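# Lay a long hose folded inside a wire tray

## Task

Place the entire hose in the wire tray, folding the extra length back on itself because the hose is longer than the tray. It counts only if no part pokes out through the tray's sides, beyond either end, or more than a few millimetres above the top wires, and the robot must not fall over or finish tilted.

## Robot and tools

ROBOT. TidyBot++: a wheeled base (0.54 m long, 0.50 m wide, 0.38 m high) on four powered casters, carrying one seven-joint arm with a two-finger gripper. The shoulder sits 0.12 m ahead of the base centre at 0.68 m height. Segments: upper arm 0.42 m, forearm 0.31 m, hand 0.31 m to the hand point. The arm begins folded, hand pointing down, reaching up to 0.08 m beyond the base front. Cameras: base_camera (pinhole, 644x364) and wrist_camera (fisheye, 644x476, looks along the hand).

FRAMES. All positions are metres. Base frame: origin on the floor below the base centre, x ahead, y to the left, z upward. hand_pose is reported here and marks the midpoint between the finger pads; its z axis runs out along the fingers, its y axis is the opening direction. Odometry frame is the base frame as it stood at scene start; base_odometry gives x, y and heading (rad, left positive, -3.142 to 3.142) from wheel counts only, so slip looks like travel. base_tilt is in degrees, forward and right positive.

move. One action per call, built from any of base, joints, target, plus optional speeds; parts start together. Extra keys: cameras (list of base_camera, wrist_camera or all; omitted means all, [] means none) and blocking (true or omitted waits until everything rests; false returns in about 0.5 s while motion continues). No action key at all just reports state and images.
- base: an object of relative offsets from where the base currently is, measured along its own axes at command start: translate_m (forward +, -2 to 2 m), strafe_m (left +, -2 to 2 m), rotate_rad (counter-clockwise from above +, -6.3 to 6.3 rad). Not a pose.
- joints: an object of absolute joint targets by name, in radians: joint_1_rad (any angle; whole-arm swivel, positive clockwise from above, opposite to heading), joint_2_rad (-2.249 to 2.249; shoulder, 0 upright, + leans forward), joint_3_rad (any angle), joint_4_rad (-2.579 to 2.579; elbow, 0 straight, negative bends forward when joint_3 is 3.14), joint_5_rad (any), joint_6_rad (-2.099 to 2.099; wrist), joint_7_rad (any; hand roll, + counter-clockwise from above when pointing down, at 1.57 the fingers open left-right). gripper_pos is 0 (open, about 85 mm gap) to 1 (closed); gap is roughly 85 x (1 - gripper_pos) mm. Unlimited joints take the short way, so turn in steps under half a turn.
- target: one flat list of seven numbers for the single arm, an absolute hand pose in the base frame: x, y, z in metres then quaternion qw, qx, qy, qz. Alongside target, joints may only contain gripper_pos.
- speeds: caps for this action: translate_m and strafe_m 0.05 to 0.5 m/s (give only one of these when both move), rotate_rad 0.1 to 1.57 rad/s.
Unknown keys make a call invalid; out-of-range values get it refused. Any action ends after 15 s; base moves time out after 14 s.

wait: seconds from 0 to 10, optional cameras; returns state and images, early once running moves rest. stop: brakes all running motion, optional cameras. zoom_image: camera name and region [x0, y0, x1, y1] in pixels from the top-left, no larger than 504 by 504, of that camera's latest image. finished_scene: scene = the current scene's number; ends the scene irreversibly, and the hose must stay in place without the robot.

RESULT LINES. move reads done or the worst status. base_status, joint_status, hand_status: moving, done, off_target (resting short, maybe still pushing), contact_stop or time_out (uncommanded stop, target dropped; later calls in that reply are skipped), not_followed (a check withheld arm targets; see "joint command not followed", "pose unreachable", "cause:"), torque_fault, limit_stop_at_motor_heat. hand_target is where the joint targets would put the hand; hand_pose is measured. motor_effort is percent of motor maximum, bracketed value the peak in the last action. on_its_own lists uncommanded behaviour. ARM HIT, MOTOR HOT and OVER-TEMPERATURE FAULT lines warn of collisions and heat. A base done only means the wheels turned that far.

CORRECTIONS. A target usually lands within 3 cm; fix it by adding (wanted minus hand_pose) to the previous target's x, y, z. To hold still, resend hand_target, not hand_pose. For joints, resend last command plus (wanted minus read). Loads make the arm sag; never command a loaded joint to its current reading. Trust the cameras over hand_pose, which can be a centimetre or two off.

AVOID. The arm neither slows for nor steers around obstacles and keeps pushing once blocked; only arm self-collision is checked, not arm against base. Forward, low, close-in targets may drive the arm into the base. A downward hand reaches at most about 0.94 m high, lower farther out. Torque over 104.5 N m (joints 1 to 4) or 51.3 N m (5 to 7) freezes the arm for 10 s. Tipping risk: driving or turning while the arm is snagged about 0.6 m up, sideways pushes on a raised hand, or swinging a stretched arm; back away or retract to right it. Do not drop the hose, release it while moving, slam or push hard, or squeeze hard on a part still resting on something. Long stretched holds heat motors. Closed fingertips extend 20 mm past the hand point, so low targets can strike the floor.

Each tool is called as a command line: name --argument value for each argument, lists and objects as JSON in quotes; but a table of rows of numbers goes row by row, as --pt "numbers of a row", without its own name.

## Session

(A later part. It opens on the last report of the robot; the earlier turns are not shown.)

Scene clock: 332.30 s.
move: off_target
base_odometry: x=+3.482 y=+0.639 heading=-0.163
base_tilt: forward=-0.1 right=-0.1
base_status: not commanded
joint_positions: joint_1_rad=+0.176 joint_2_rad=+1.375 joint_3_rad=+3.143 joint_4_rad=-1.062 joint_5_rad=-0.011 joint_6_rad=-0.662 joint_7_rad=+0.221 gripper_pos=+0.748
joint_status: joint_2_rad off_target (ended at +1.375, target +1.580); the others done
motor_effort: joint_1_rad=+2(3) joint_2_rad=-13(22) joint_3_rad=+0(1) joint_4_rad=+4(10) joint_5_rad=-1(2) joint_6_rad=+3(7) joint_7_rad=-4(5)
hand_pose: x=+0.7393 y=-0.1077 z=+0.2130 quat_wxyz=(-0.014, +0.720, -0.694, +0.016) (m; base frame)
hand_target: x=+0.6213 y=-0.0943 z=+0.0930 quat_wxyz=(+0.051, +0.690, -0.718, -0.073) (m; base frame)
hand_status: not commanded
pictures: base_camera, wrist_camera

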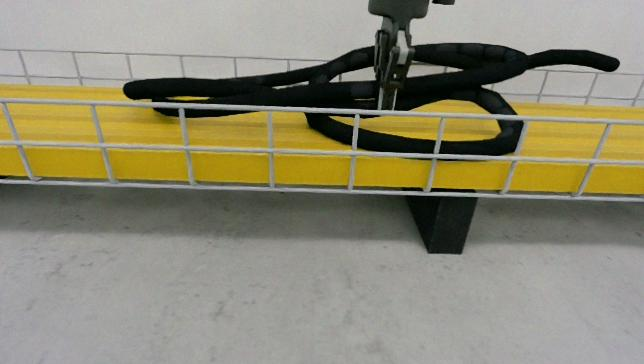

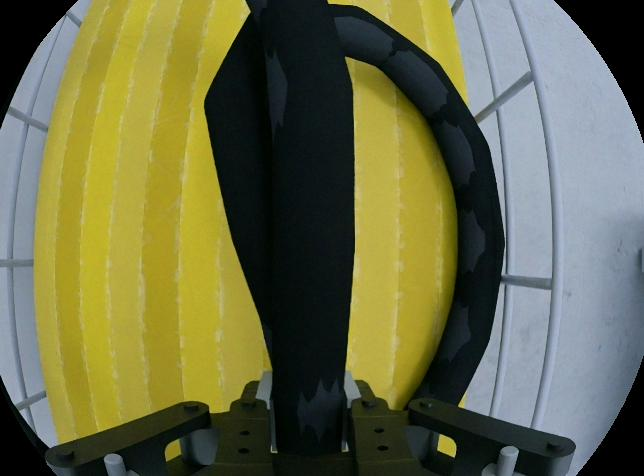

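move --joints '{"gripper_pos": 0.62}'

move --joints '{"gripper_pos": 0.45}'

Scene clock: 333.27 s.
move: done
base_odometry: x=+3.482 y=+0.639 heading=-0.163
base_tilt: forward=-0.1 right=-0.1
base_status: not commanded
joint_positions: joint_1_rad=+0.176 joint_2_rad=+1.420 joint_3_rad=+3.140 joint_4_rad=-1.032 joint_5_rad=-0.011 joint_6_rad=-0.651 joint_7_rad=+0.207 gripper_pos=+0.619
joint_status: all done
on_its_own: joint_2_rad moved +0.045 toward your old target +1.580
motor_effort: joint_1_rad=+3(5) joint_2_rad=-21(22) joint_3_rad=+2(3) joint_4_rad=-2(4) joint_5_rad=+1(2) joint_6_rad=-6(6) joint_7_rad=-2(4)
hand_pose: x=+0.7379 y=-0.1055 z=+0.1912 quat_wxyz=(-0.014, +0.715, -0.699, +0.013) (m; base frame)
hand_target: x=+0.6213 y=-0.0943 z=+0.0930 quat_wxyz=(+0.051, +0.690, -0.718, -0.073) (m; base frame)
hand_status: not commanded
pictures: base_camera, wrist_camera

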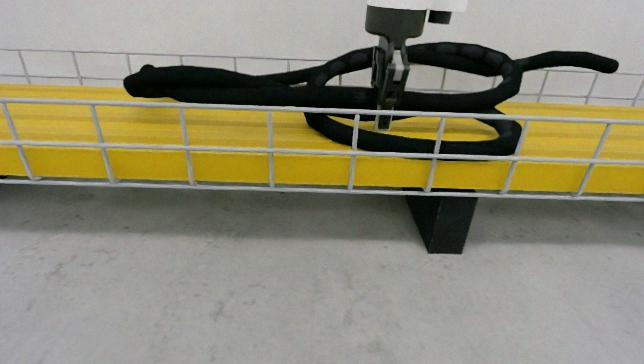

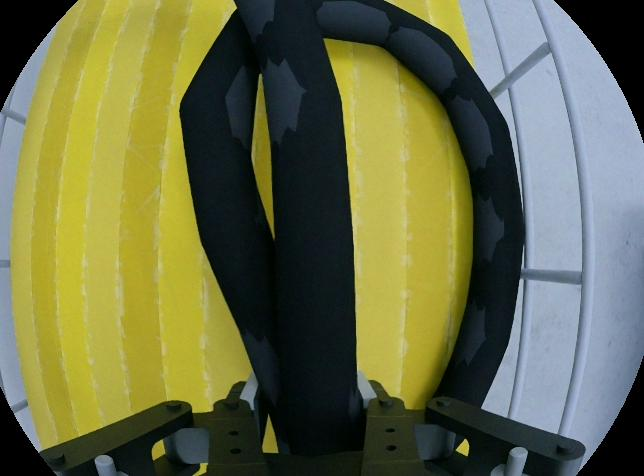

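Scene clock: 333.97 s.
move: done
base_odometry: x=+3.482 y=+0.639 heading=-0.163
base_tilt: forward=-0.1 right=-0.1
base_status: not commanded
joint_positions: joint_1_rad=+0.175 joint_2_rad=+1.440 joint_3_rad=+3.139 joint_4_rad=-1.029 joint_5_rad=-0.011 joint_6_rad=-0.651 joint_7_rad=+0.207 gripper_pos=+0.449
joint_status: all done
motor_effort: joint_1_rad=+5(5) joint_2_rad=-25(25) joint_3_rad=+3(3) joint_4_rad=-2(2) joint_5_rad=+1(2) joint_6_rad=-9(9) joint_7_rad=-2(3)
hand_pose: x=+0.7302 y=-0.1033 z=+0.1797 quat_wxyz=(-0.010, +0.715, -0.699, +0.006) (m; base frame)
hand_target: x=+0.6213 y=-0.0943 z=+0.0930 quat_wxyz=(+0.051, +0.690, -0.718, -0.073) (m; base frame)
hand_status: not commanded
pictures: base_camera, wrist_camera

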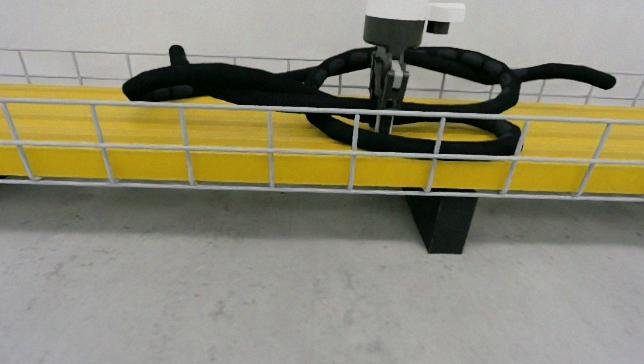

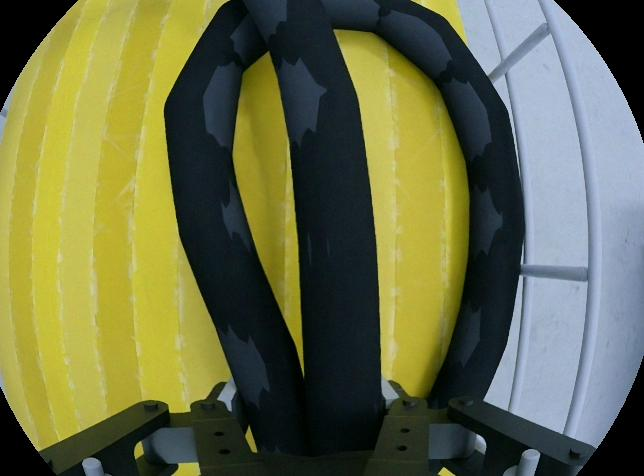

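move --joints '{"gripper_pos": 0.2}'

Scene clock: 334.77 s.
move: done
base_odometry: x=+3.482 y=+0.639 heading=-0.163
base_tilt: forward=+0.0 right=-0.1
base_status: not commanded
joint_positions: joint_1_rad=+0.175 joint_2_rad=+1.448 joint_3_rad=+3.138 joint_4_rad=-1.028 joint_5_rad=-0.011 joint_6_rad=-0.650 joint_7_rad=+0.200 gripper_pos=+0.200
joint_status: all done
motor_effort: joint_1_rad=+4(6) joint_2_rad=-26(27) joint_3_rad=+2(4) joint_4_rad=-2(4) joint_5_rad=+2(3) joint_6_rad=-9(12) joint_7_rad=-1(2)
hand_pose: x=+0.7274 y=-0.1024 z=+0.1753 quat_wxyz=(-0.009, +0.713, -0.701, +0.004) (m; base frame)
hand_target: x=+0.6213 y=-0.0943 z=+0.0930 quat_wxyz=(+0.051, +0.690, -0.718, -0.073) (m; base frame)
hand_status: not commanded
pictures: base_camera, wrist_camera

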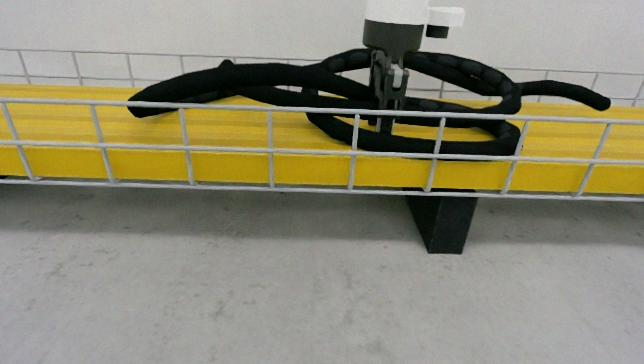

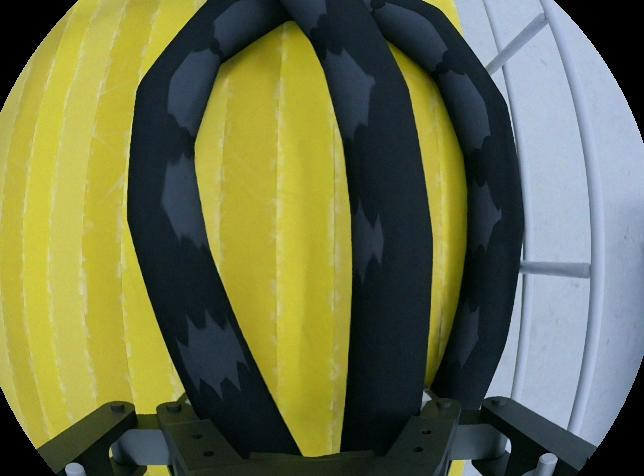

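move --joints '{"joint_2_rad": 1.21, "joint_4_rad": -1.12, "joint_6_rad": -0.83}'

move --joints '{"joint_1_rad": 0.2, "joint_2_rad": 0.3, "joint_4_rad": -1.7, "joint_6_rad": -1.0, "joint_7_rad": 1.77}'

Scene clock: 336.60 s.
move: done
base_odometry: x=+3.482 y=+0.639 heading=-0.163
base_tilt: forward=+0.0 right=-0.1
base_status: not commanded
joint_positions: joint_1_rad=+0.175 joint_2_rad=+1.190 joint_3_rad=+3.138 joint_4_rad=-1.102 joint_5_rad=-0.011 joint_6_rad=-0.773 joint_7_rad=+0.199 gripper_pos=+0.200
joint_status: all done
motor_effort: joint_1_rad=+3(5) joint_2_rad=-44(44) joint_3_rad=+1(2) joint_4_rad=+15(15) joint_5_rad=+2(3) joint_6_rad=+3(10) joint_7_rad=+0(1)
hand_pose: x=+0.7608 y=-0.1080 z=+0.3206 quat_wxyz=(-0.026, +0.713, -0.700, +0.029) (m; base frame)
hand_target: x=+0.7243 y=-0.1141 z=+0.3027 quat_wxyz=(+0.005, +0.693, -0.721, -0.008) (m; base frame)
hand_status: not commanded
pictures: base_camera, wrist_camera

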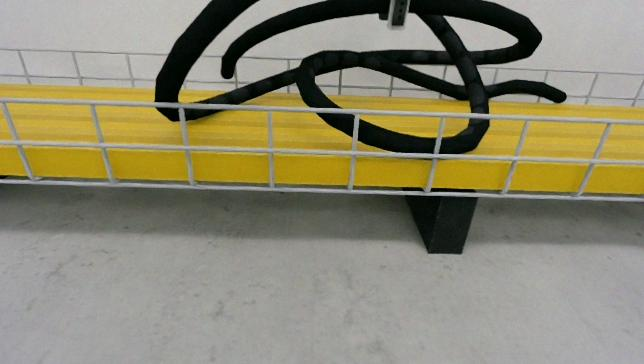

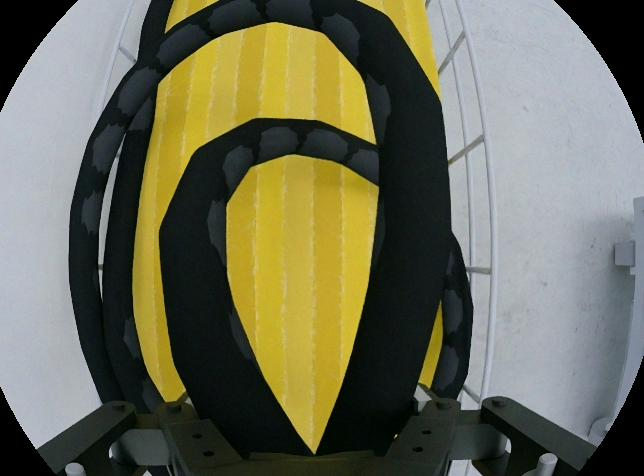

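Scene clock: 339.27 s.
move: done
base_odometry: x=+3.482 y=+0.639 heading=-0.163
base_tilt: forward=-0.1 right=-0.1
base_status: not commanded
joint_positions: joint_1_rad=+0.190 joint_2_rad=+0.305 joint_3_rad=+3.138 joint_4_rad=-1.682 joint_5_rad=-0.011 joint_6_rad=-0.921 joint_7_rad=+1.716 gripper_pos=+0.200
joint_status: all done
motor_effort: joint_1_rad=+1(4) joint_2_rad=-28(49) joint_3_rad=-1(2) joint_4_rad=+18(19) joint_5_rad=+0(3) joint_6_rad=+2(4) joint_7_rad=+0(1)
hand_pose: x=+0.5973 y=-0.0863 z=+0.6535 quat_wxyz=(+0.014, +0.993, -0.023, +0.116) (m; base frame)
hand_target: x=+0.5645 y=-0.0882 z=+0.6448 quat_wxyz=(+0.014, +0.997, +0.000, +0.069) (m; base frame)
hand_status: not commanded
pictures: base_camera, wrist_camera

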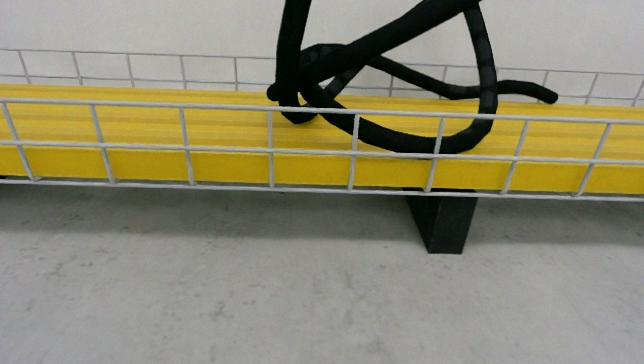

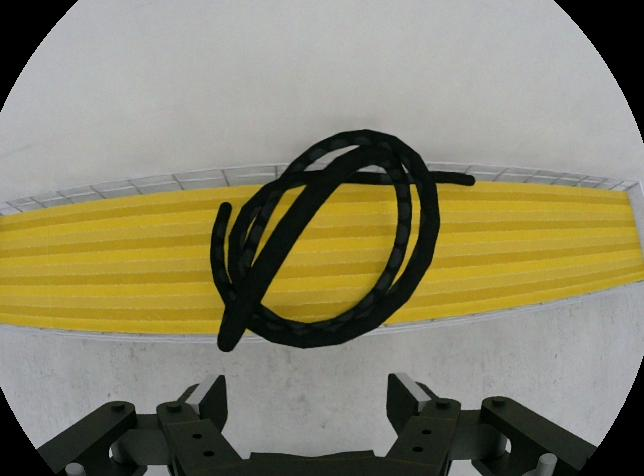

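wait --seconds 0.5

Scene clock: 340.20 s.
base_odometry: x=+3.482 y=+0.639 heading=-0.163
base_tilt: forward=-0.1 right=-0.1
base_status: not commanded
joint_positions: joint_1_rad=+0.190 joint_2_rad=+0.305 joint_3_rad=+3.138 joint_4_rad=-1.682 joint_5_rad=-0.011 joint_6_rad=-0.921 joint_7_rad=+1.718 gripper_pos=+0.200
joint_status: all done
motor_effort: joint_1_rad=+1(4) joint_2_rad=-29(49) joint_3_rad=+0(2) joint_4_rad=+18(19) joint_5_rad=+1(3) joint_6_rad=+2(4) joint_7_rad=+0(1)
hand_pose: x=+0.5972 y=-0.0862 z=+0.6534 quat_wxyz=(+0.014, +0.993, -0.022, +0.116) (m; base frame)
hand_target: x=+0.5645 y=-0.0882 z=+0.6448 quat_wxyz=(+0.014, +0.997, +0.000, +0.069) (m; base frame)
hand_status: not commanded
wait: 0.50 s; at rest from the start
pictures: base_camera, wrist_camera

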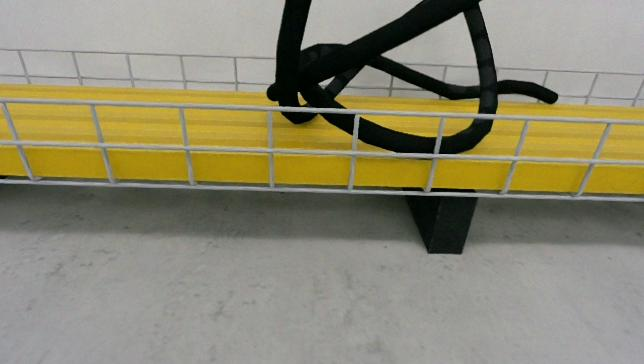

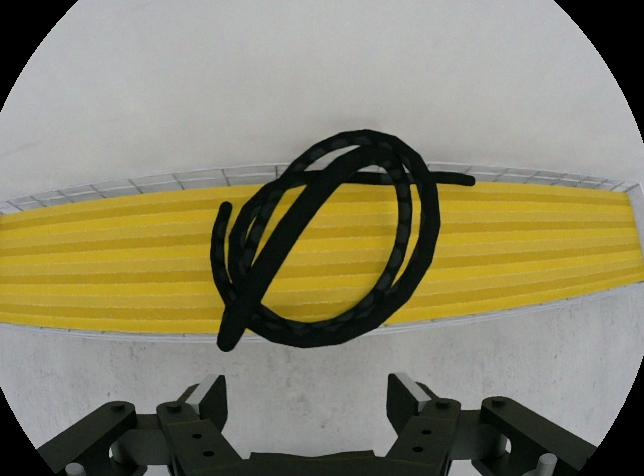

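zoom_image --camera "wrist_camera" --region '[180, 100, 500, 370]'

Scaled by 1.575.

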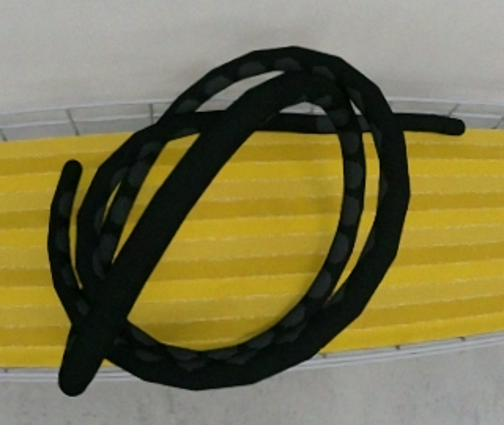

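zoom_image --camera "base_camera" --region '[240, 0, 580, 170]'

Scaled by 1.482.

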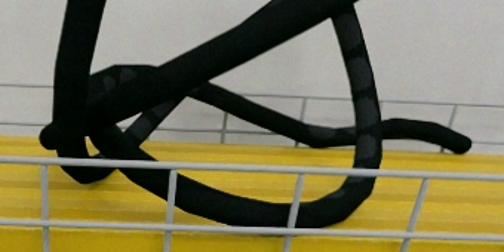

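move --joints '{"joint_1_rad": 0.05, "joint_2_rad": 0.68, "joint_4_rad": -1.25, "joint_6_rad": -1.28, "joint_7_rad": 0.90, "gripper_pos": 0.0}'

Scene clock: 356.03 s.
move: done
base_odometry: x=+3.482 y=+0.639 heading=-0.163
base_tilt: forward=+0.0 right=-0.1
base_status: not commanded
joint_positions: joint_1_rad=+0.060 joint_2_rad=+0.665 joint_3_rad=+3.138 joint_4_rad=-1.282 joint_5_rad=-0.011 joint_6_rad=-1.200 joint_7_rad=+0.954 gripper_pos=+0.000
joint_status: all done
motor_effort: joint_1_rad=+1(2) joint_2_rad=-39(41) joint_3_rad=+0(1) joint_4_rad=+17(19) joint_5_rad=+1(1) joint_6_rad=+0(3) joint_7_rad=+0(1)
hand_pose: x=+0.6687 y=-0.0268 z=+0.5864 quat_wxyz=(-0.005, +0.943, -0.332, -0.004) (m; base frame)
hand_target: x=+0.6560 y=-0.0248 z=+0.5879 quat_wxyz=(+0.010, +0.935, -0.352, -0.033) (m; base frame)
hand_status: not commanded
pictures: base_camera, wrist_camera

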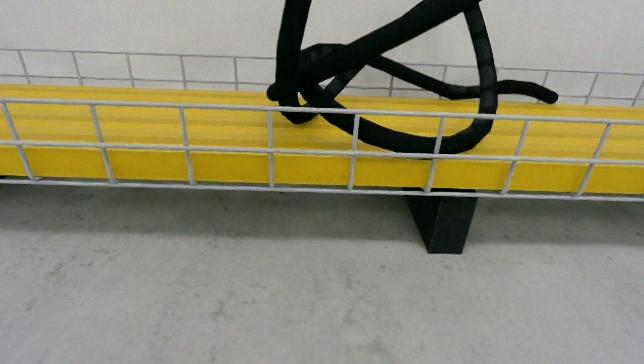

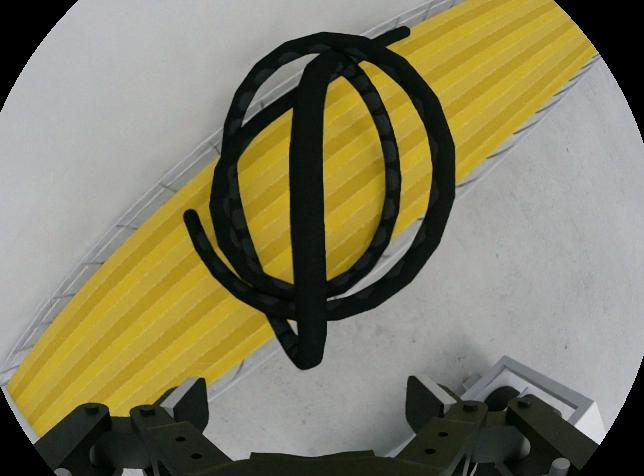

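move --joints '{"joint_2_rad": 0.985, "joint_4_rad": -1.43, "joint_6_rad": -0.66}'

Scene clock: 358.30 s.
move: done
base_odometry: x=+3.482 y=+0.639 heading=-0.163
base_tilt: forward=+0.0 right=-0.1
base_status: not commanded
joint_positions: joint_1_rad=+0.060 joint_2_rad=+0.966 joint_3_rad=+3.138 joint_4_rad=-1.415 joint_5_rad=-0.011 joint_6_rad=-0.746 joint_7_rad=+0.952 gripper_pos=+0.000
joint_status: all done
motor_effort: joint_1_rad=+1(1) joint_2_rad=-41(47) joint_3_rad=-1(1) joint_4_rad=+13(17) joint_5_rad=+1(1) joint_6_rad=+1(2) joint_7_rad=-1(1)
hand_pose: x=+0.6856 y=-0.0284 z=+0.3820 quat_wxyz=(-0.007, +0.942, -0.336, +0.006) (m; base frame)
hand_target: x=+0.6985 y=-0.0267 z=+0.3689 quat_wxyz=(-0.011, +0.935, -0.352, +0.031) (m; base frame)
hand_status: not commanded
pictures: base_camera, wrist_camera

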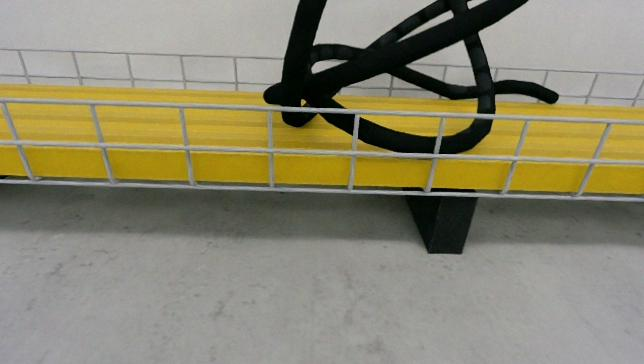

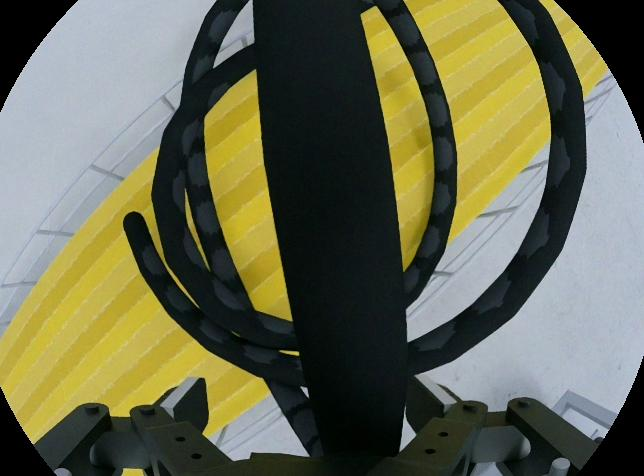

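move --joints '{"joint_2_rad": 0.94, "joint_4_rad": -1.395, "joint_6_rad": -0.87, "joint_7_rad": 1.06}'

move --joints '{"gripper_pos": 0.8}'

Scene clock: 360.77 s.
move: done
base_odometry: x=+3.482 y=+0.639 heading=-0.163
base_tilt: forward=-0.1 right=-0.1
base_status: not commanded
joint_positions: joint_1_rad=+0.060 joint_2_rad=+0.945 joint_3_rad=+3.138 joint_4_rad=-1.409 joint_5_rad=-0.011 joint_6_rad=-0.846 joint_7_rad=+1.045 gripper_pos=+0.000
joint_status: all done
motor_effort: joint_1_rad=+1(1) joint_2_rad=-42(43) joint_3_rad=-1(1) joint_4_rad=+13(14) joint_5_rad=+1(1) joint_6_rad=+0(2) joint_7_rad=+0(1)
hand_pose: x=+0.6639 y=-0.0269 z=+0.3959 quat_wxyz=(+0.002, +0.956, -0.291, -0.030) (m; base frame)
hand_target: x=+0.6654 y=-0.0251 z=+0.4018 quat_wxyz=(+0.007, +0.961, -0.276, -0.031) (m; base frame)
hand_status: not commanded
pictures: base_camera, wrist_camera

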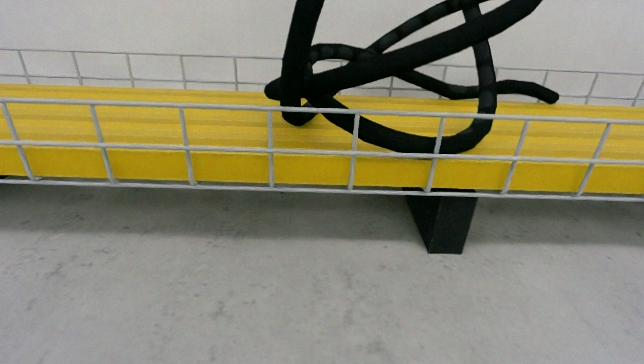

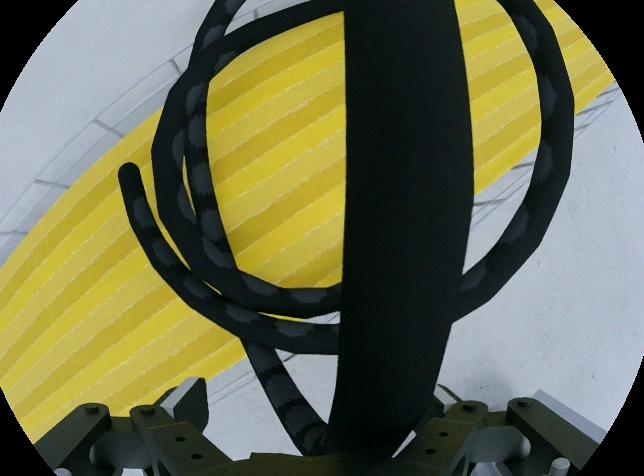

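Scene clock: 361.77 s.
move: off_target
base_odometry: x=+3.482 y=+0.639 heading=-0.163
base_tilt: forward=+0.0 right=-0.1
base_status: not commanded
joint_positions: joint_1_rad=+0.060 joint_2_rad=+0.945 joint_3_rad=+3.138 joint_4_rad=-1.409 joint_5_rad=-0.011 joint_6_rad=-0.846 joint_7_rad=+1.045 gripper_pos=+0.747
joint_status: gripper_pos off_target (ended at +0.747, target +0.800)
motor_effort: joint_1_rad=+0(1) joint_2_rad=-42(42) joint_3_rad=-1(2) joint_4_rad=+13(13) joint_5_rad=+0(1) joint_6_rad=+0(1) joint_7_rad=+0(1)
hand_pose: x=+0.6639 y=-0.0269 z=+0.3959 quat_wxyz=(+0.002, +0.956, -0.291, -0.030) (m; base frame)
hand_target: x=+0.6654 y=-0.0251 z=+0.4018 quat_wxyz=(+0.007, +0.961, -0.276, -0.031) (m; base frame)
hand_status: not commanded
pictures: base_camera, wrist_camera

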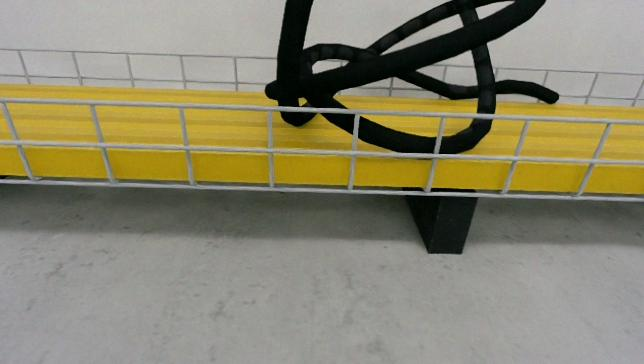

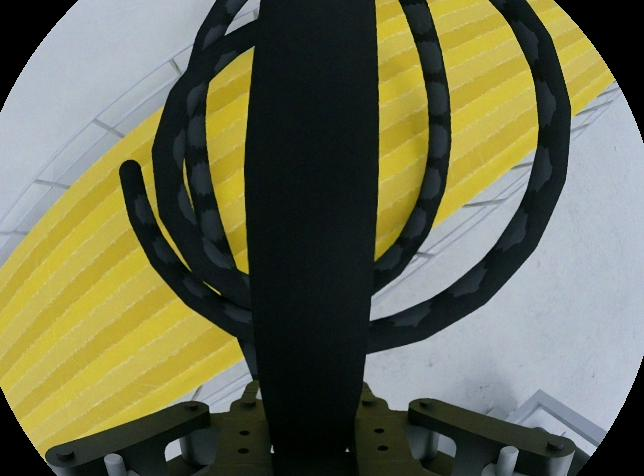

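move --joints '{"joint_1_rad": 0.1, "joint_2_rad": 0.40, "joint_4_rad": -0.63, "joint_6_rad": -2.06}'

Scene clock: 364.70 s.
move: off_target
base_odometry: x=+3.482 y=+0.639 heading=-0.163
base_tilt: forward=+0.0 right=-0.1
base_status: not commanded
joint_positions: joint_1_rad=+0.094 joint_2_rad=+0.425 joint_3_rad=+3.138 joint_4_rad=-0.683 joint_5_rad=-0.011 joint_6_rad=-1.993 joint_7_rad=+1.045 gripper_pos=+0.759
joint_status: joint_4_rad off_target (ended at -0.683, target -0.630); the others done
motor_effort: joint_1_rad=+1(2) joint_2_rad=-37(57) joint_3_rad=-1(2) joint_4_rad=+21(24) joint_5_rad=+1(2) joint_6_rad=+2(4) joint_7_rad=+0(1)
hand_pose: x=+0.5851 y=-0.0383 z=+0.8945 quat_wxyz=(-0.010, +0.953, -0.301, +0.019) (m; base frame)
hand_target: x=+0.5663 y=-0.0430 z=+0.9203 quat_wxyz=(-0.006, +0.954, -0.300, +0.025) (m; base frame)
hand_status: not commanded
pictures: base_camera, wrist_camera

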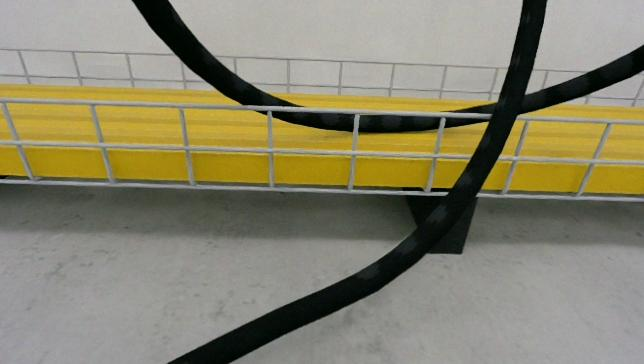

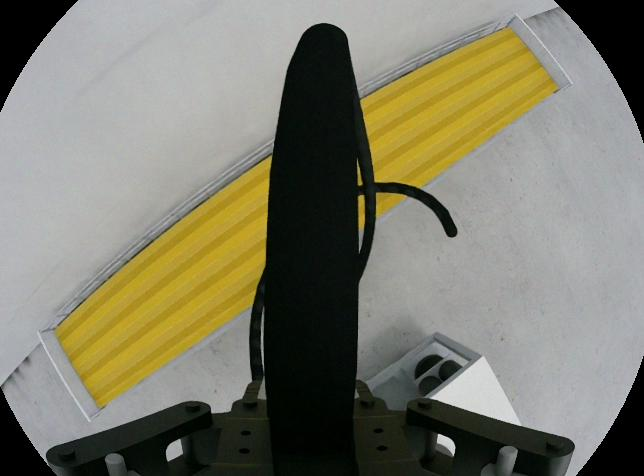

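move --joints '{"joint_7_rad": 0.10}'

Scene clock: 366.63 s.
move: done
base_odometry: x=+3.482 y=+0.639 heading=-0.163
base_tilt: forward=+0.0 right=-0.1
base_status: not commanded
joint_positions: joint_1_rad=+0.094 joint_2_rad=+0.425 joint_3_rad=+3.138 joint_4_rad=-0.683 joint_5_rad=-0.011 joint_6_rad=-1.993 joint_7_rad=+0.151 gripper_pos=+0.759
joint_status: all done
motor_effort: joint_1_rad=+1(2) joint_2_rad=-38(39) joint_3_rad=+0(1) joint_4_rad=+21(22) joint_5_rad=+2(2) joint_6_rad=+1(2) joint_7_rad=+0(1)
hand_pose: x=+0.5850 y=-0.0383 z=+0.8945 quat_wxyz=(-0.017, +0.729, -0.684, +0.013) (m; base frame)
hand_target: x=+0.5663 y=-0.0430 z=+0.9203 quat_wxyz=(-0.017, +0.707, -0.706, +0.020) (m; base frame)
hand_status: not commanded
pictures: base_camera, wrist_camera

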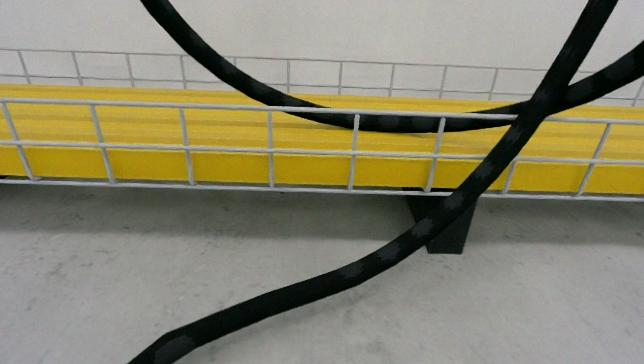

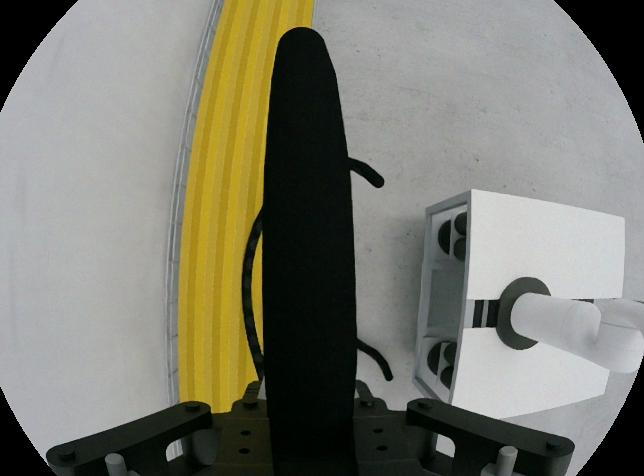

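move --base '{"translate_m": 0.23}' --speeds '{"translate_m": 0.2}'

Scene clock: 368.83 s.
move: done
base_odometry: x=+3.709 y=+0.602 heading=-0.162
base_tilt: forward=+0.0 right=-0.1
base_status: done
joint_positions: joint_1_rad=+0.094 joint_2_rad=+0.426 joint_3_rad=+3.138 joint_4_rad=-0.682 joint_5_rad=-0.011 joint_6_rad=-1.997 joint_7_rad=+0.148 gripper_pos=+0.759
joint_status: not commanded
motor_effort: joint_1_rad=+1(2) joint_2_rad=-38(40) joint_3_rad=+0(1) joint_4_rad=+22(22) joint_5_rad=+2(3) joint_6_rad=+2(3) joint_7_rad=-1(1)
hand_pose: x=+0.5838 y=-0.0382 z=+0.8943 quat_wxyz=(-0.016, +0.728, -0.685, +0.011) (m; base frame)
hand_target: x=+0.5663 y=-0.0430 z=+0.9203 quat_wxyz=(-0.017, +0.707, -0.706, +0.020) (m; base frame)
hand_status: not commanded
pictures: base_camera, wrist_camera

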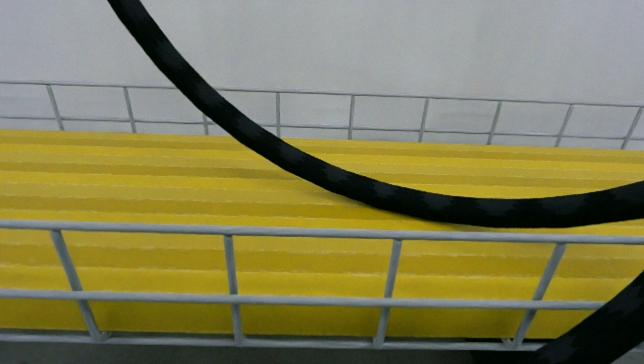

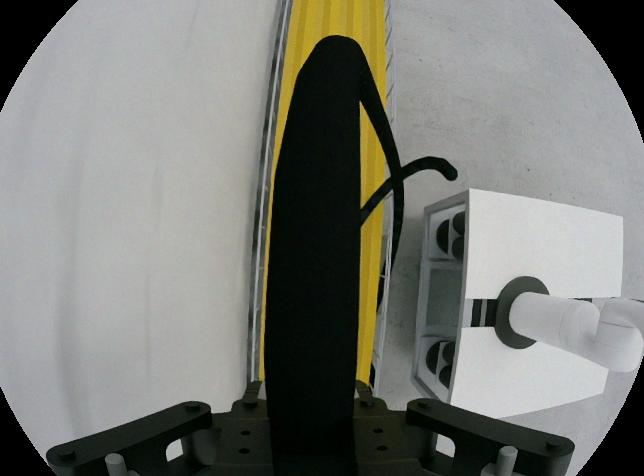

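wait --seconds 1.0

Scene clock: 369.97 s.
base_odometry: x=+3.709 y=+0.602 heading=-0.162
base_tilt: forward=+0.0 right=-0.1
base_status: done
joint_positions: joint_1_rad=+0.094 joint_2_rad=+0.426 joint_3_rad=+3.138 joint_4_rad=-0.682 joint_5_rad=-0.011 joint_6_rad=-1.997 joint_7_rad=+0.148 gripper_pos=+0.759
joint_status: not commanded
motor_effort: joint_1_rad=+1(2) joint_2_rad=-38(40) joint_3_rad=+0(1) joint_4_rad=+22(22) joint_5_rad=+2(3) joint_6_rad=+2(3) joint_7_rad=+0(1)
hand_pose: x=+0.5838 y=-0.0382 z=+0.8943 quat_wxyz=(-0.016, +0.728, -0.685, +0.011) (m; base frame)
hand_target: x=+0.5663 y=-0.0430 z=+0.9203 quat_wxyz=(-0.017, +0.707, -0.706, +0.020) (m; base frame)
hand_status: not commanded
wait: 1.00 s; at rest by 0.13 s
pictures: base_camera, wrist_camera

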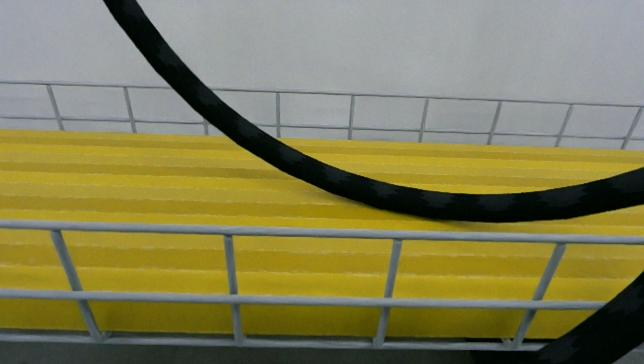

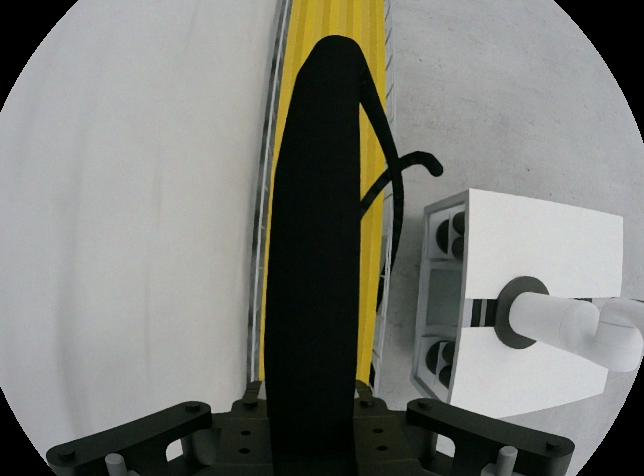

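move --joints '{"joint_7_rad": 1.70}'

wait --seconds 0.7

Scene clock: 375.03 s.
move: done
base_odometry: x=+3.709 y=+0.602 heading=-0.162
base_tilt: forward=+0.0 right=-0.1
base_status: not commanded
joint_positions: joint_1_rad=+0.102 joint_2_rad=+0.426 joint_3_rad=+3.138 joint_4_rad=-0.682 joint_5_rad=-0.011 joint_6_rad=-2.017 joint_7_rad=+1.641 gripper_pos=+0.759
joint_status: all done
motor_effort: joint_1_rad=-1(2) joint_2_rad=-37(39) joint_3_rad=-2(3) joint_4_rad=+22(23) joint_5_rad=-2(2) joint_6_rad=+5(6) joint_7_rad=+1(2)
hand_pose: x=+0.5774 y=-0.0413 z=+0.8941 quat_wxyz=(-0.005, +1.000, -0.012, +0.009) (m; base frame)
hand_target: x=+0.5663 y=-0.0430 z=+0.9203 quat_wxyz=(+0.003, +1.000, +0.015, +0.026) (m; base frame)
hand_status: not commanded
pictures: base_camera, wrist_camera

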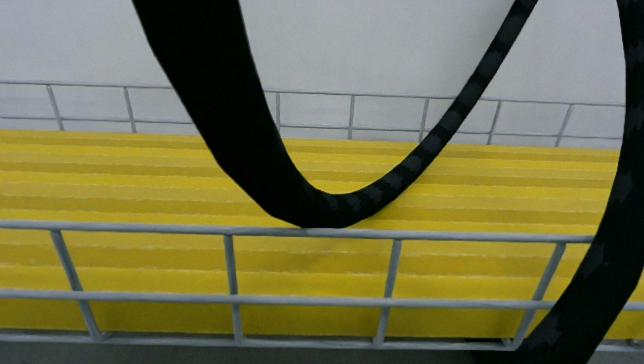

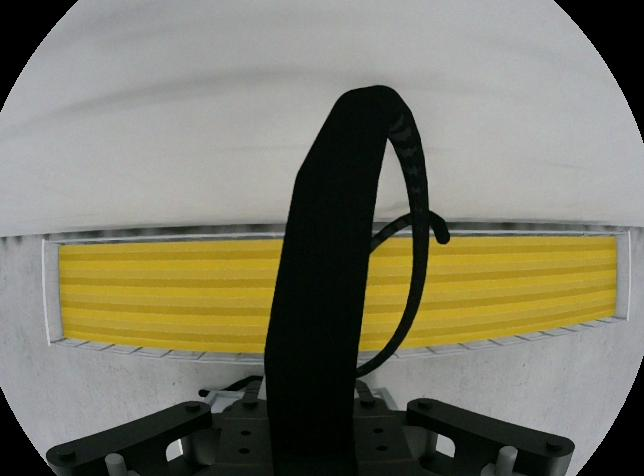

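Scene clock: 375.73 s.
base_odometry: x=+3.709 y=+0.602 heading=-0.162
base_tilt: forward=+0.0 right=-0.1
base_status: not commanded
joint_positions: joint_1_rad=+0.102 joint_2_rad=+0.426 joint_3_rad=+3.138 joint_4_rad=-0.682 joint_5_rad=-0.011 joint_6_rad=-2.017 joint_7_rad=+1.641 gripper_pos=+0.759
joint_status: all done
motor_effort: joint_1_rad=-1(2) joint_2_rad=-37(39) joint_3_rad=-2(3) joint_4_rad=+23(23) joint_5_rad=-2(2) joint_6_rad=+5(6) joint_7_rad=+1(2)
hand_pose: x=+0.5774 y=-0.0413 z=+0.8941 quat_wxyz=(-0.005, +1.000, -0.012, +0.009) (m; base frame)
hand_target: x=+0.5663 y=-0.0430 z=+0.9203 quat_wxyz=(+0.003, +1.000, +0.015, +0.026) (m; base frame)
hand_status: not commanded
wait: 0.70 s; at rest by 0.27 s
pictures: base_camera, wrist_camera

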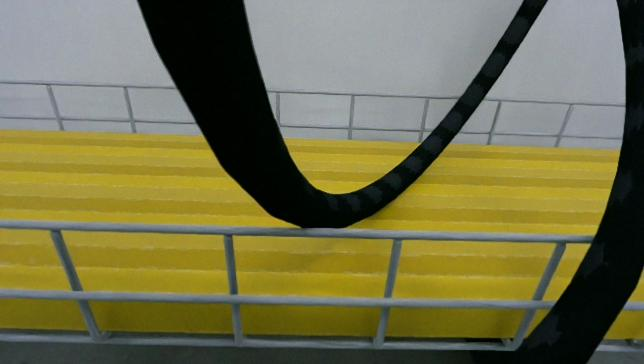

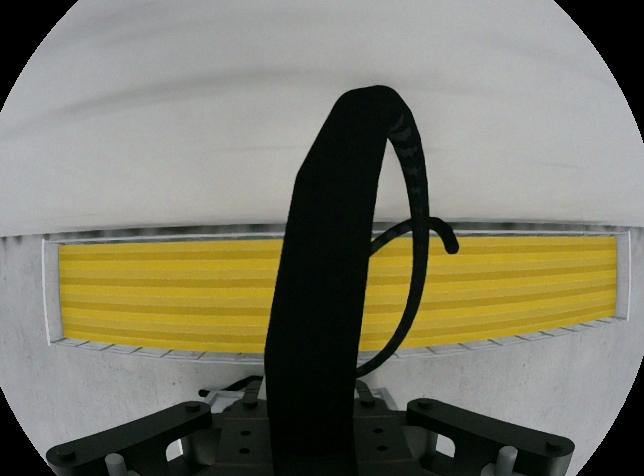

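move --base '{"translate_m": 0.06}' --speeds '{"translate_m": 0.15}' --joints '{"joint_2_rad": 0.335, "joint_4_rad": -1.236, "joint_6_rad": -1.39}'

Scene clock: 378.03 s.
move: off_target
base_odometry: x=+3.768 y=+0.592 heading=-0.161
base_tilt: forward=+0.0 right=-0.1
base_status: done
joint_positions: joint_1_rad=+0.102 joint_2_rad=+0.318 joint_3_rad=+3.138 joint_4_rad=-1.259 joint_5_rad=-0.011 joint_6_rad=-1.569 joint_7_rad=+1.642 gripper_pos=+0.759
joint_status: joint_6_rad off_target (ended at -1.569, target -1.390); the others done
motor_effort: joint_1_rad=+2(2) joint_2_rad=-24(37) joint_3_rad=+1(2) joint_4_rad=+26(26) joint_5_rad=+2(2) joint_6_rad=+14(15) joint_7_rad=+2(2)
hand_pose: x=+0.5617 y=-0.0393 z=+0.7682 quat_wxyz=(-0.006, +1.000, -0.014, -0.002) (m; base frame)
hand_target: x=+0.6253 y=-0.0487 z=+0.7729 quat_wxyz=(+0.010, +0.996, +0.015, +0.090) (m; base frame)
hand_status: not commanded
pictures: base_camera, wrist_camera

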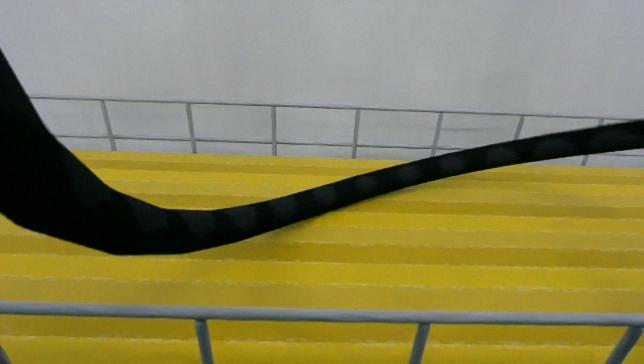

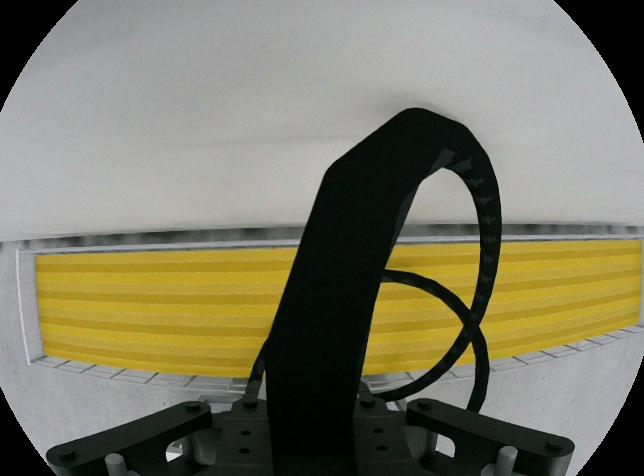

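move --base '{"strafe_m": 0.15}' --speeds '{"strafe_m": 0.15}' --joints '{"joint_2_rad": 0.52, "joint_4_rad": -1.84, "joint_6_rad": -0.60}'

Scene clock: 380.87 s.
move: off_target
base_odometry: x=+3.792 y=+0.740 heading=-0.162
base_tilt: forward=+0.0 right=-0.1
base_status: done
joint_positions: joint_1_rad=+0.127 joint_2_rad=+0.477 joint_3_rad=+3.157 joint_4_rad=-1.830 joint_5_rad=-0.011 joint_6_rad=-0.712 joint_7_rad=+1.642 gripper_pos=+0.760
joint_status: joint_2_rad off_target (ended at +0.477, target +0.520); joint_6_rad off_target (ended at -0.712, target -0.600); the others done
motor_effort: joint_1_rad=-3(6) joint_2_rad=-27(30) joint_3_rad=-5(7) joint_4_rad=+16(26) joint_5_rad=+0(4) joint_6_rad=+6(15) joint_7_rad=+2(4)
hand_pose: x=+0.5789 y=-0.0626 z=+0.5352 quat_wxyz=(+0.006, +0.997, -0.038, +0.061) (m; base frame)
hand_target: x=+0.6035 y=-0.0464 z=+0.5177 quat_wxyz=(+0.010, +0.996, +0.015, +0.090) (m; base frame)
hand_status: not commanded
pictures: base_camera, wrist_camera

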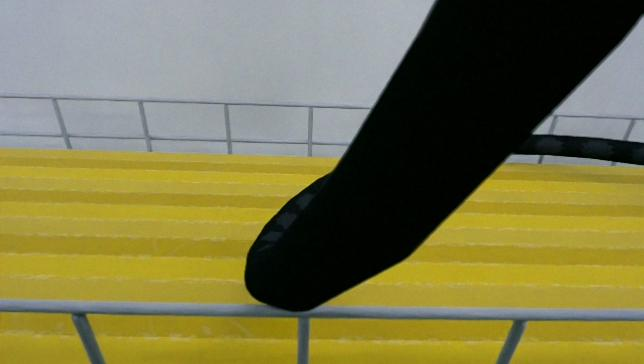

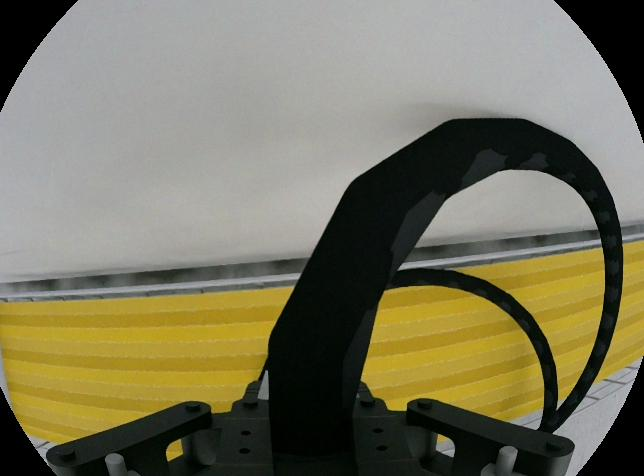

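move --joints '{"joint_2_rad": 0.35, "joint_4_rad": -1.50, "joint_6_rad": -1.23}'

move --base '{"strafe_m": 0.42}' --speeds '{"strafe_m": 0.2}'

Scene clock: 383.60 s.
move: off_target
base_odometry: x=+3.792 y=+0.740 heading=-0.162
base_tilt: forward=-0.1 right=-0.1
base_status: not commanded
joint_positions: joint_1_rad=+0.130 joint_2_rad=+0.388 joint_3_rad=+3.160 joint_4_rad=-1.570 joint_5_rad=-0.011 joint_6_rad=-1.178 joint_7_rad=+1.642 gripper_pos=+0.760
joint_status: joint_4_rad off_target (ended at -1.570, target -1.500); the others done
motor_effort: joint_1_rad=-3(6) joint_2_rad=-36(37) joint_3_rad=-5(7) joint_4_rad=+24(25) joint_5_rad=-2(2) joint_6_rad=+5(7) joint_7_rad=+1(3)
hand_pose: x=+0.5671 y=-0.0623 z=+0.6414 quat_wxyz=(-0.001, +0.999, -0.040, +0.003) (m; base frame)
hand_target: x=+0.5825 y=-0.0444 z=+0.6797 quat_wxyz=(+0.003, +0.999, +0.015, +0.031) (m; base frame)
hand_status: not commanded
pictures: base_camera, wrist_camera

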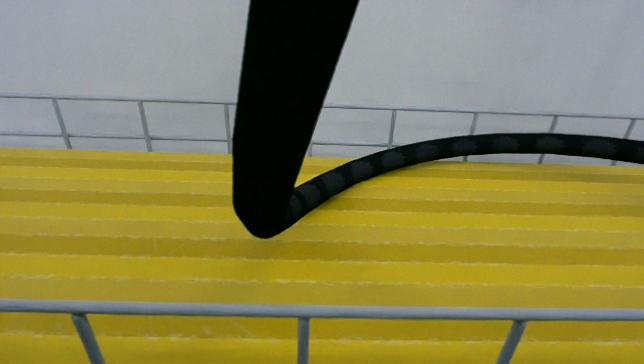

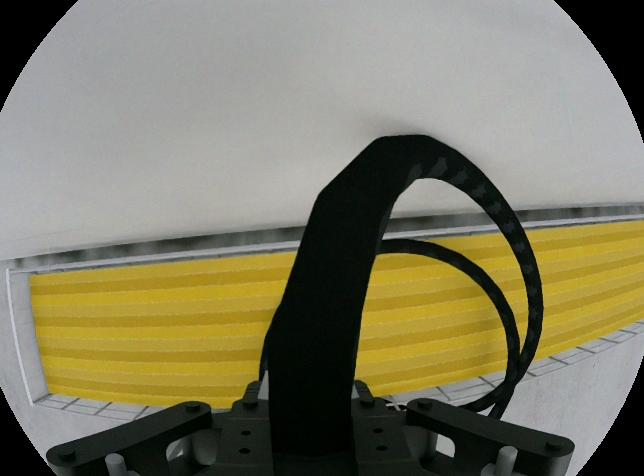

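Scene clock: 386.43 s.
move: done
base_odometry: x=+3.860 y=+1.155 heading=-0.162
base_tilt: forward=-0.1 right=-0.1
base_status: done
joint_positions: joint_1_rad=+0.128 joint_2_rad=+0.387 joint_3_rad=+3.160 joint_4_rad=-1.566 joint_5_rad=-0.011 joint_6_rad=-1.179 joint_7_rad=+1.642 gripper_pos=+0.760
joint_status: not commanded
motor_effort: joint_1_rad=-5(6) joint_2_rad=-35(37) joint_3_rad=-6(6) joint_4_rad=+23(24) joint_5_rad=-3(4) joint_6_rad=+4(5) joint_7_rad=+2(3)
hand_pose: x=+0.5685 y=-0.0616 z=+0.6429 quat_wxyz=(-0.001, +0.999, -0.039, +0.005) (m; base frame)
hand_target: x=+0.5825 y=-0.0444 z=+0.6797 quat_wxyz=(+0.003, +0.999, +0.015, +0.031) (m; base frame)
hand_status: not commanded
pictures: base_camera, wrist_camera

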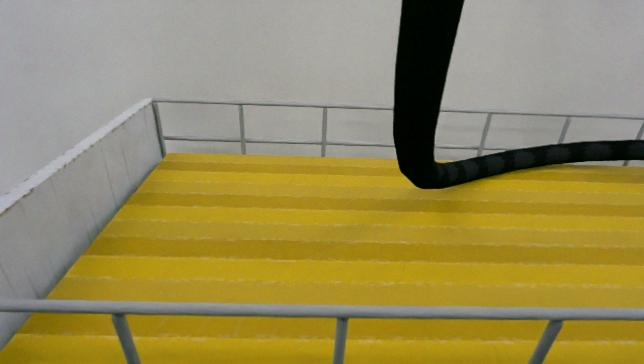

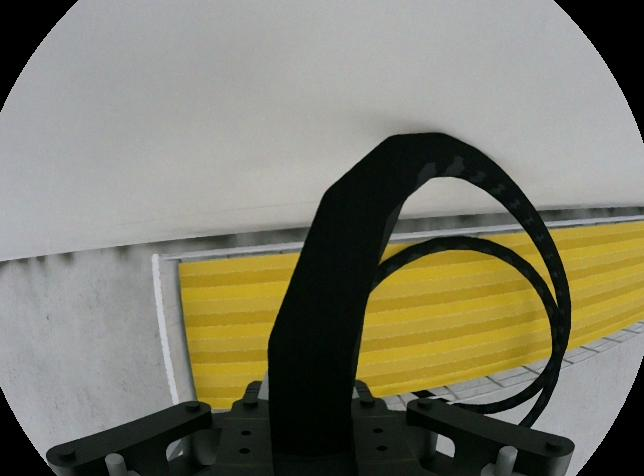

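move --joints '{"joint_2_rad": 1.12, "joint_4_rad": -1.79, "joint_6_rad": -0.14}'

Scene clock: 390.63 s.
move: off_target
base_odometry: x=+3.860 y=+1.155 heading=-0.162
base_tilt: forward=-0.1 right=-0.1
base_status: not commanded
joint_positions: joint_1_rad=+0.105 joint_2_rad=+1.061 joint_3_rad=+3.159 joint_4_rad=-1.774 joint_5_rad=-0.011 joint_6_rad=-0.248 joint_7_rad=+1.651 gripper_pos=+0.762
joint_status: joint_2_rad off_target (ended at +1.061, target +1.120); joint_6_rad off_target (ended at -0.248, target -0.140); the others done
motor_effort: joint_1_rad=+2(5) joint_2_rad=-31(39) joint_3_rad=+0(6) joint_4_rad=+8(24) joint_5_rad=+0(3) joint_6_rad=+5(11) joint_7_rad=+0(3)
hand_pose: x=+0.5961 y=-0.0585 z=+0.2767 quat_wxyz=(+0.009, +0.999, -0.022, +0.029) (m; base frame)
hand_target: x=+0.5962 y=-0.0456 z=+0.2492 quat_wxyz=(+0.005, +0.999, +0.015, +0.046) (m; base frame)
hand_status: not commanded
pictures: base_camera, wrist_camera

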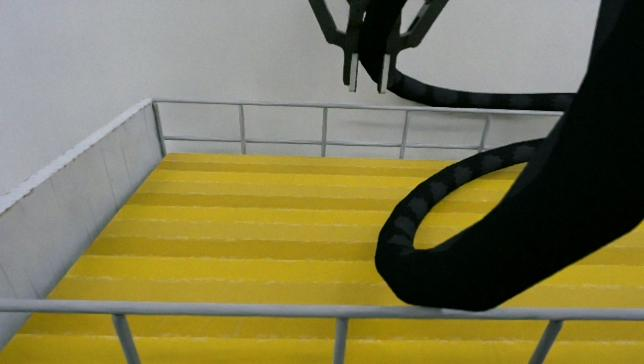

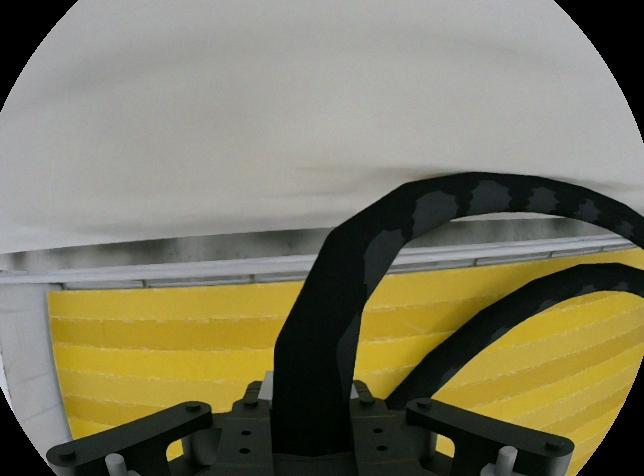

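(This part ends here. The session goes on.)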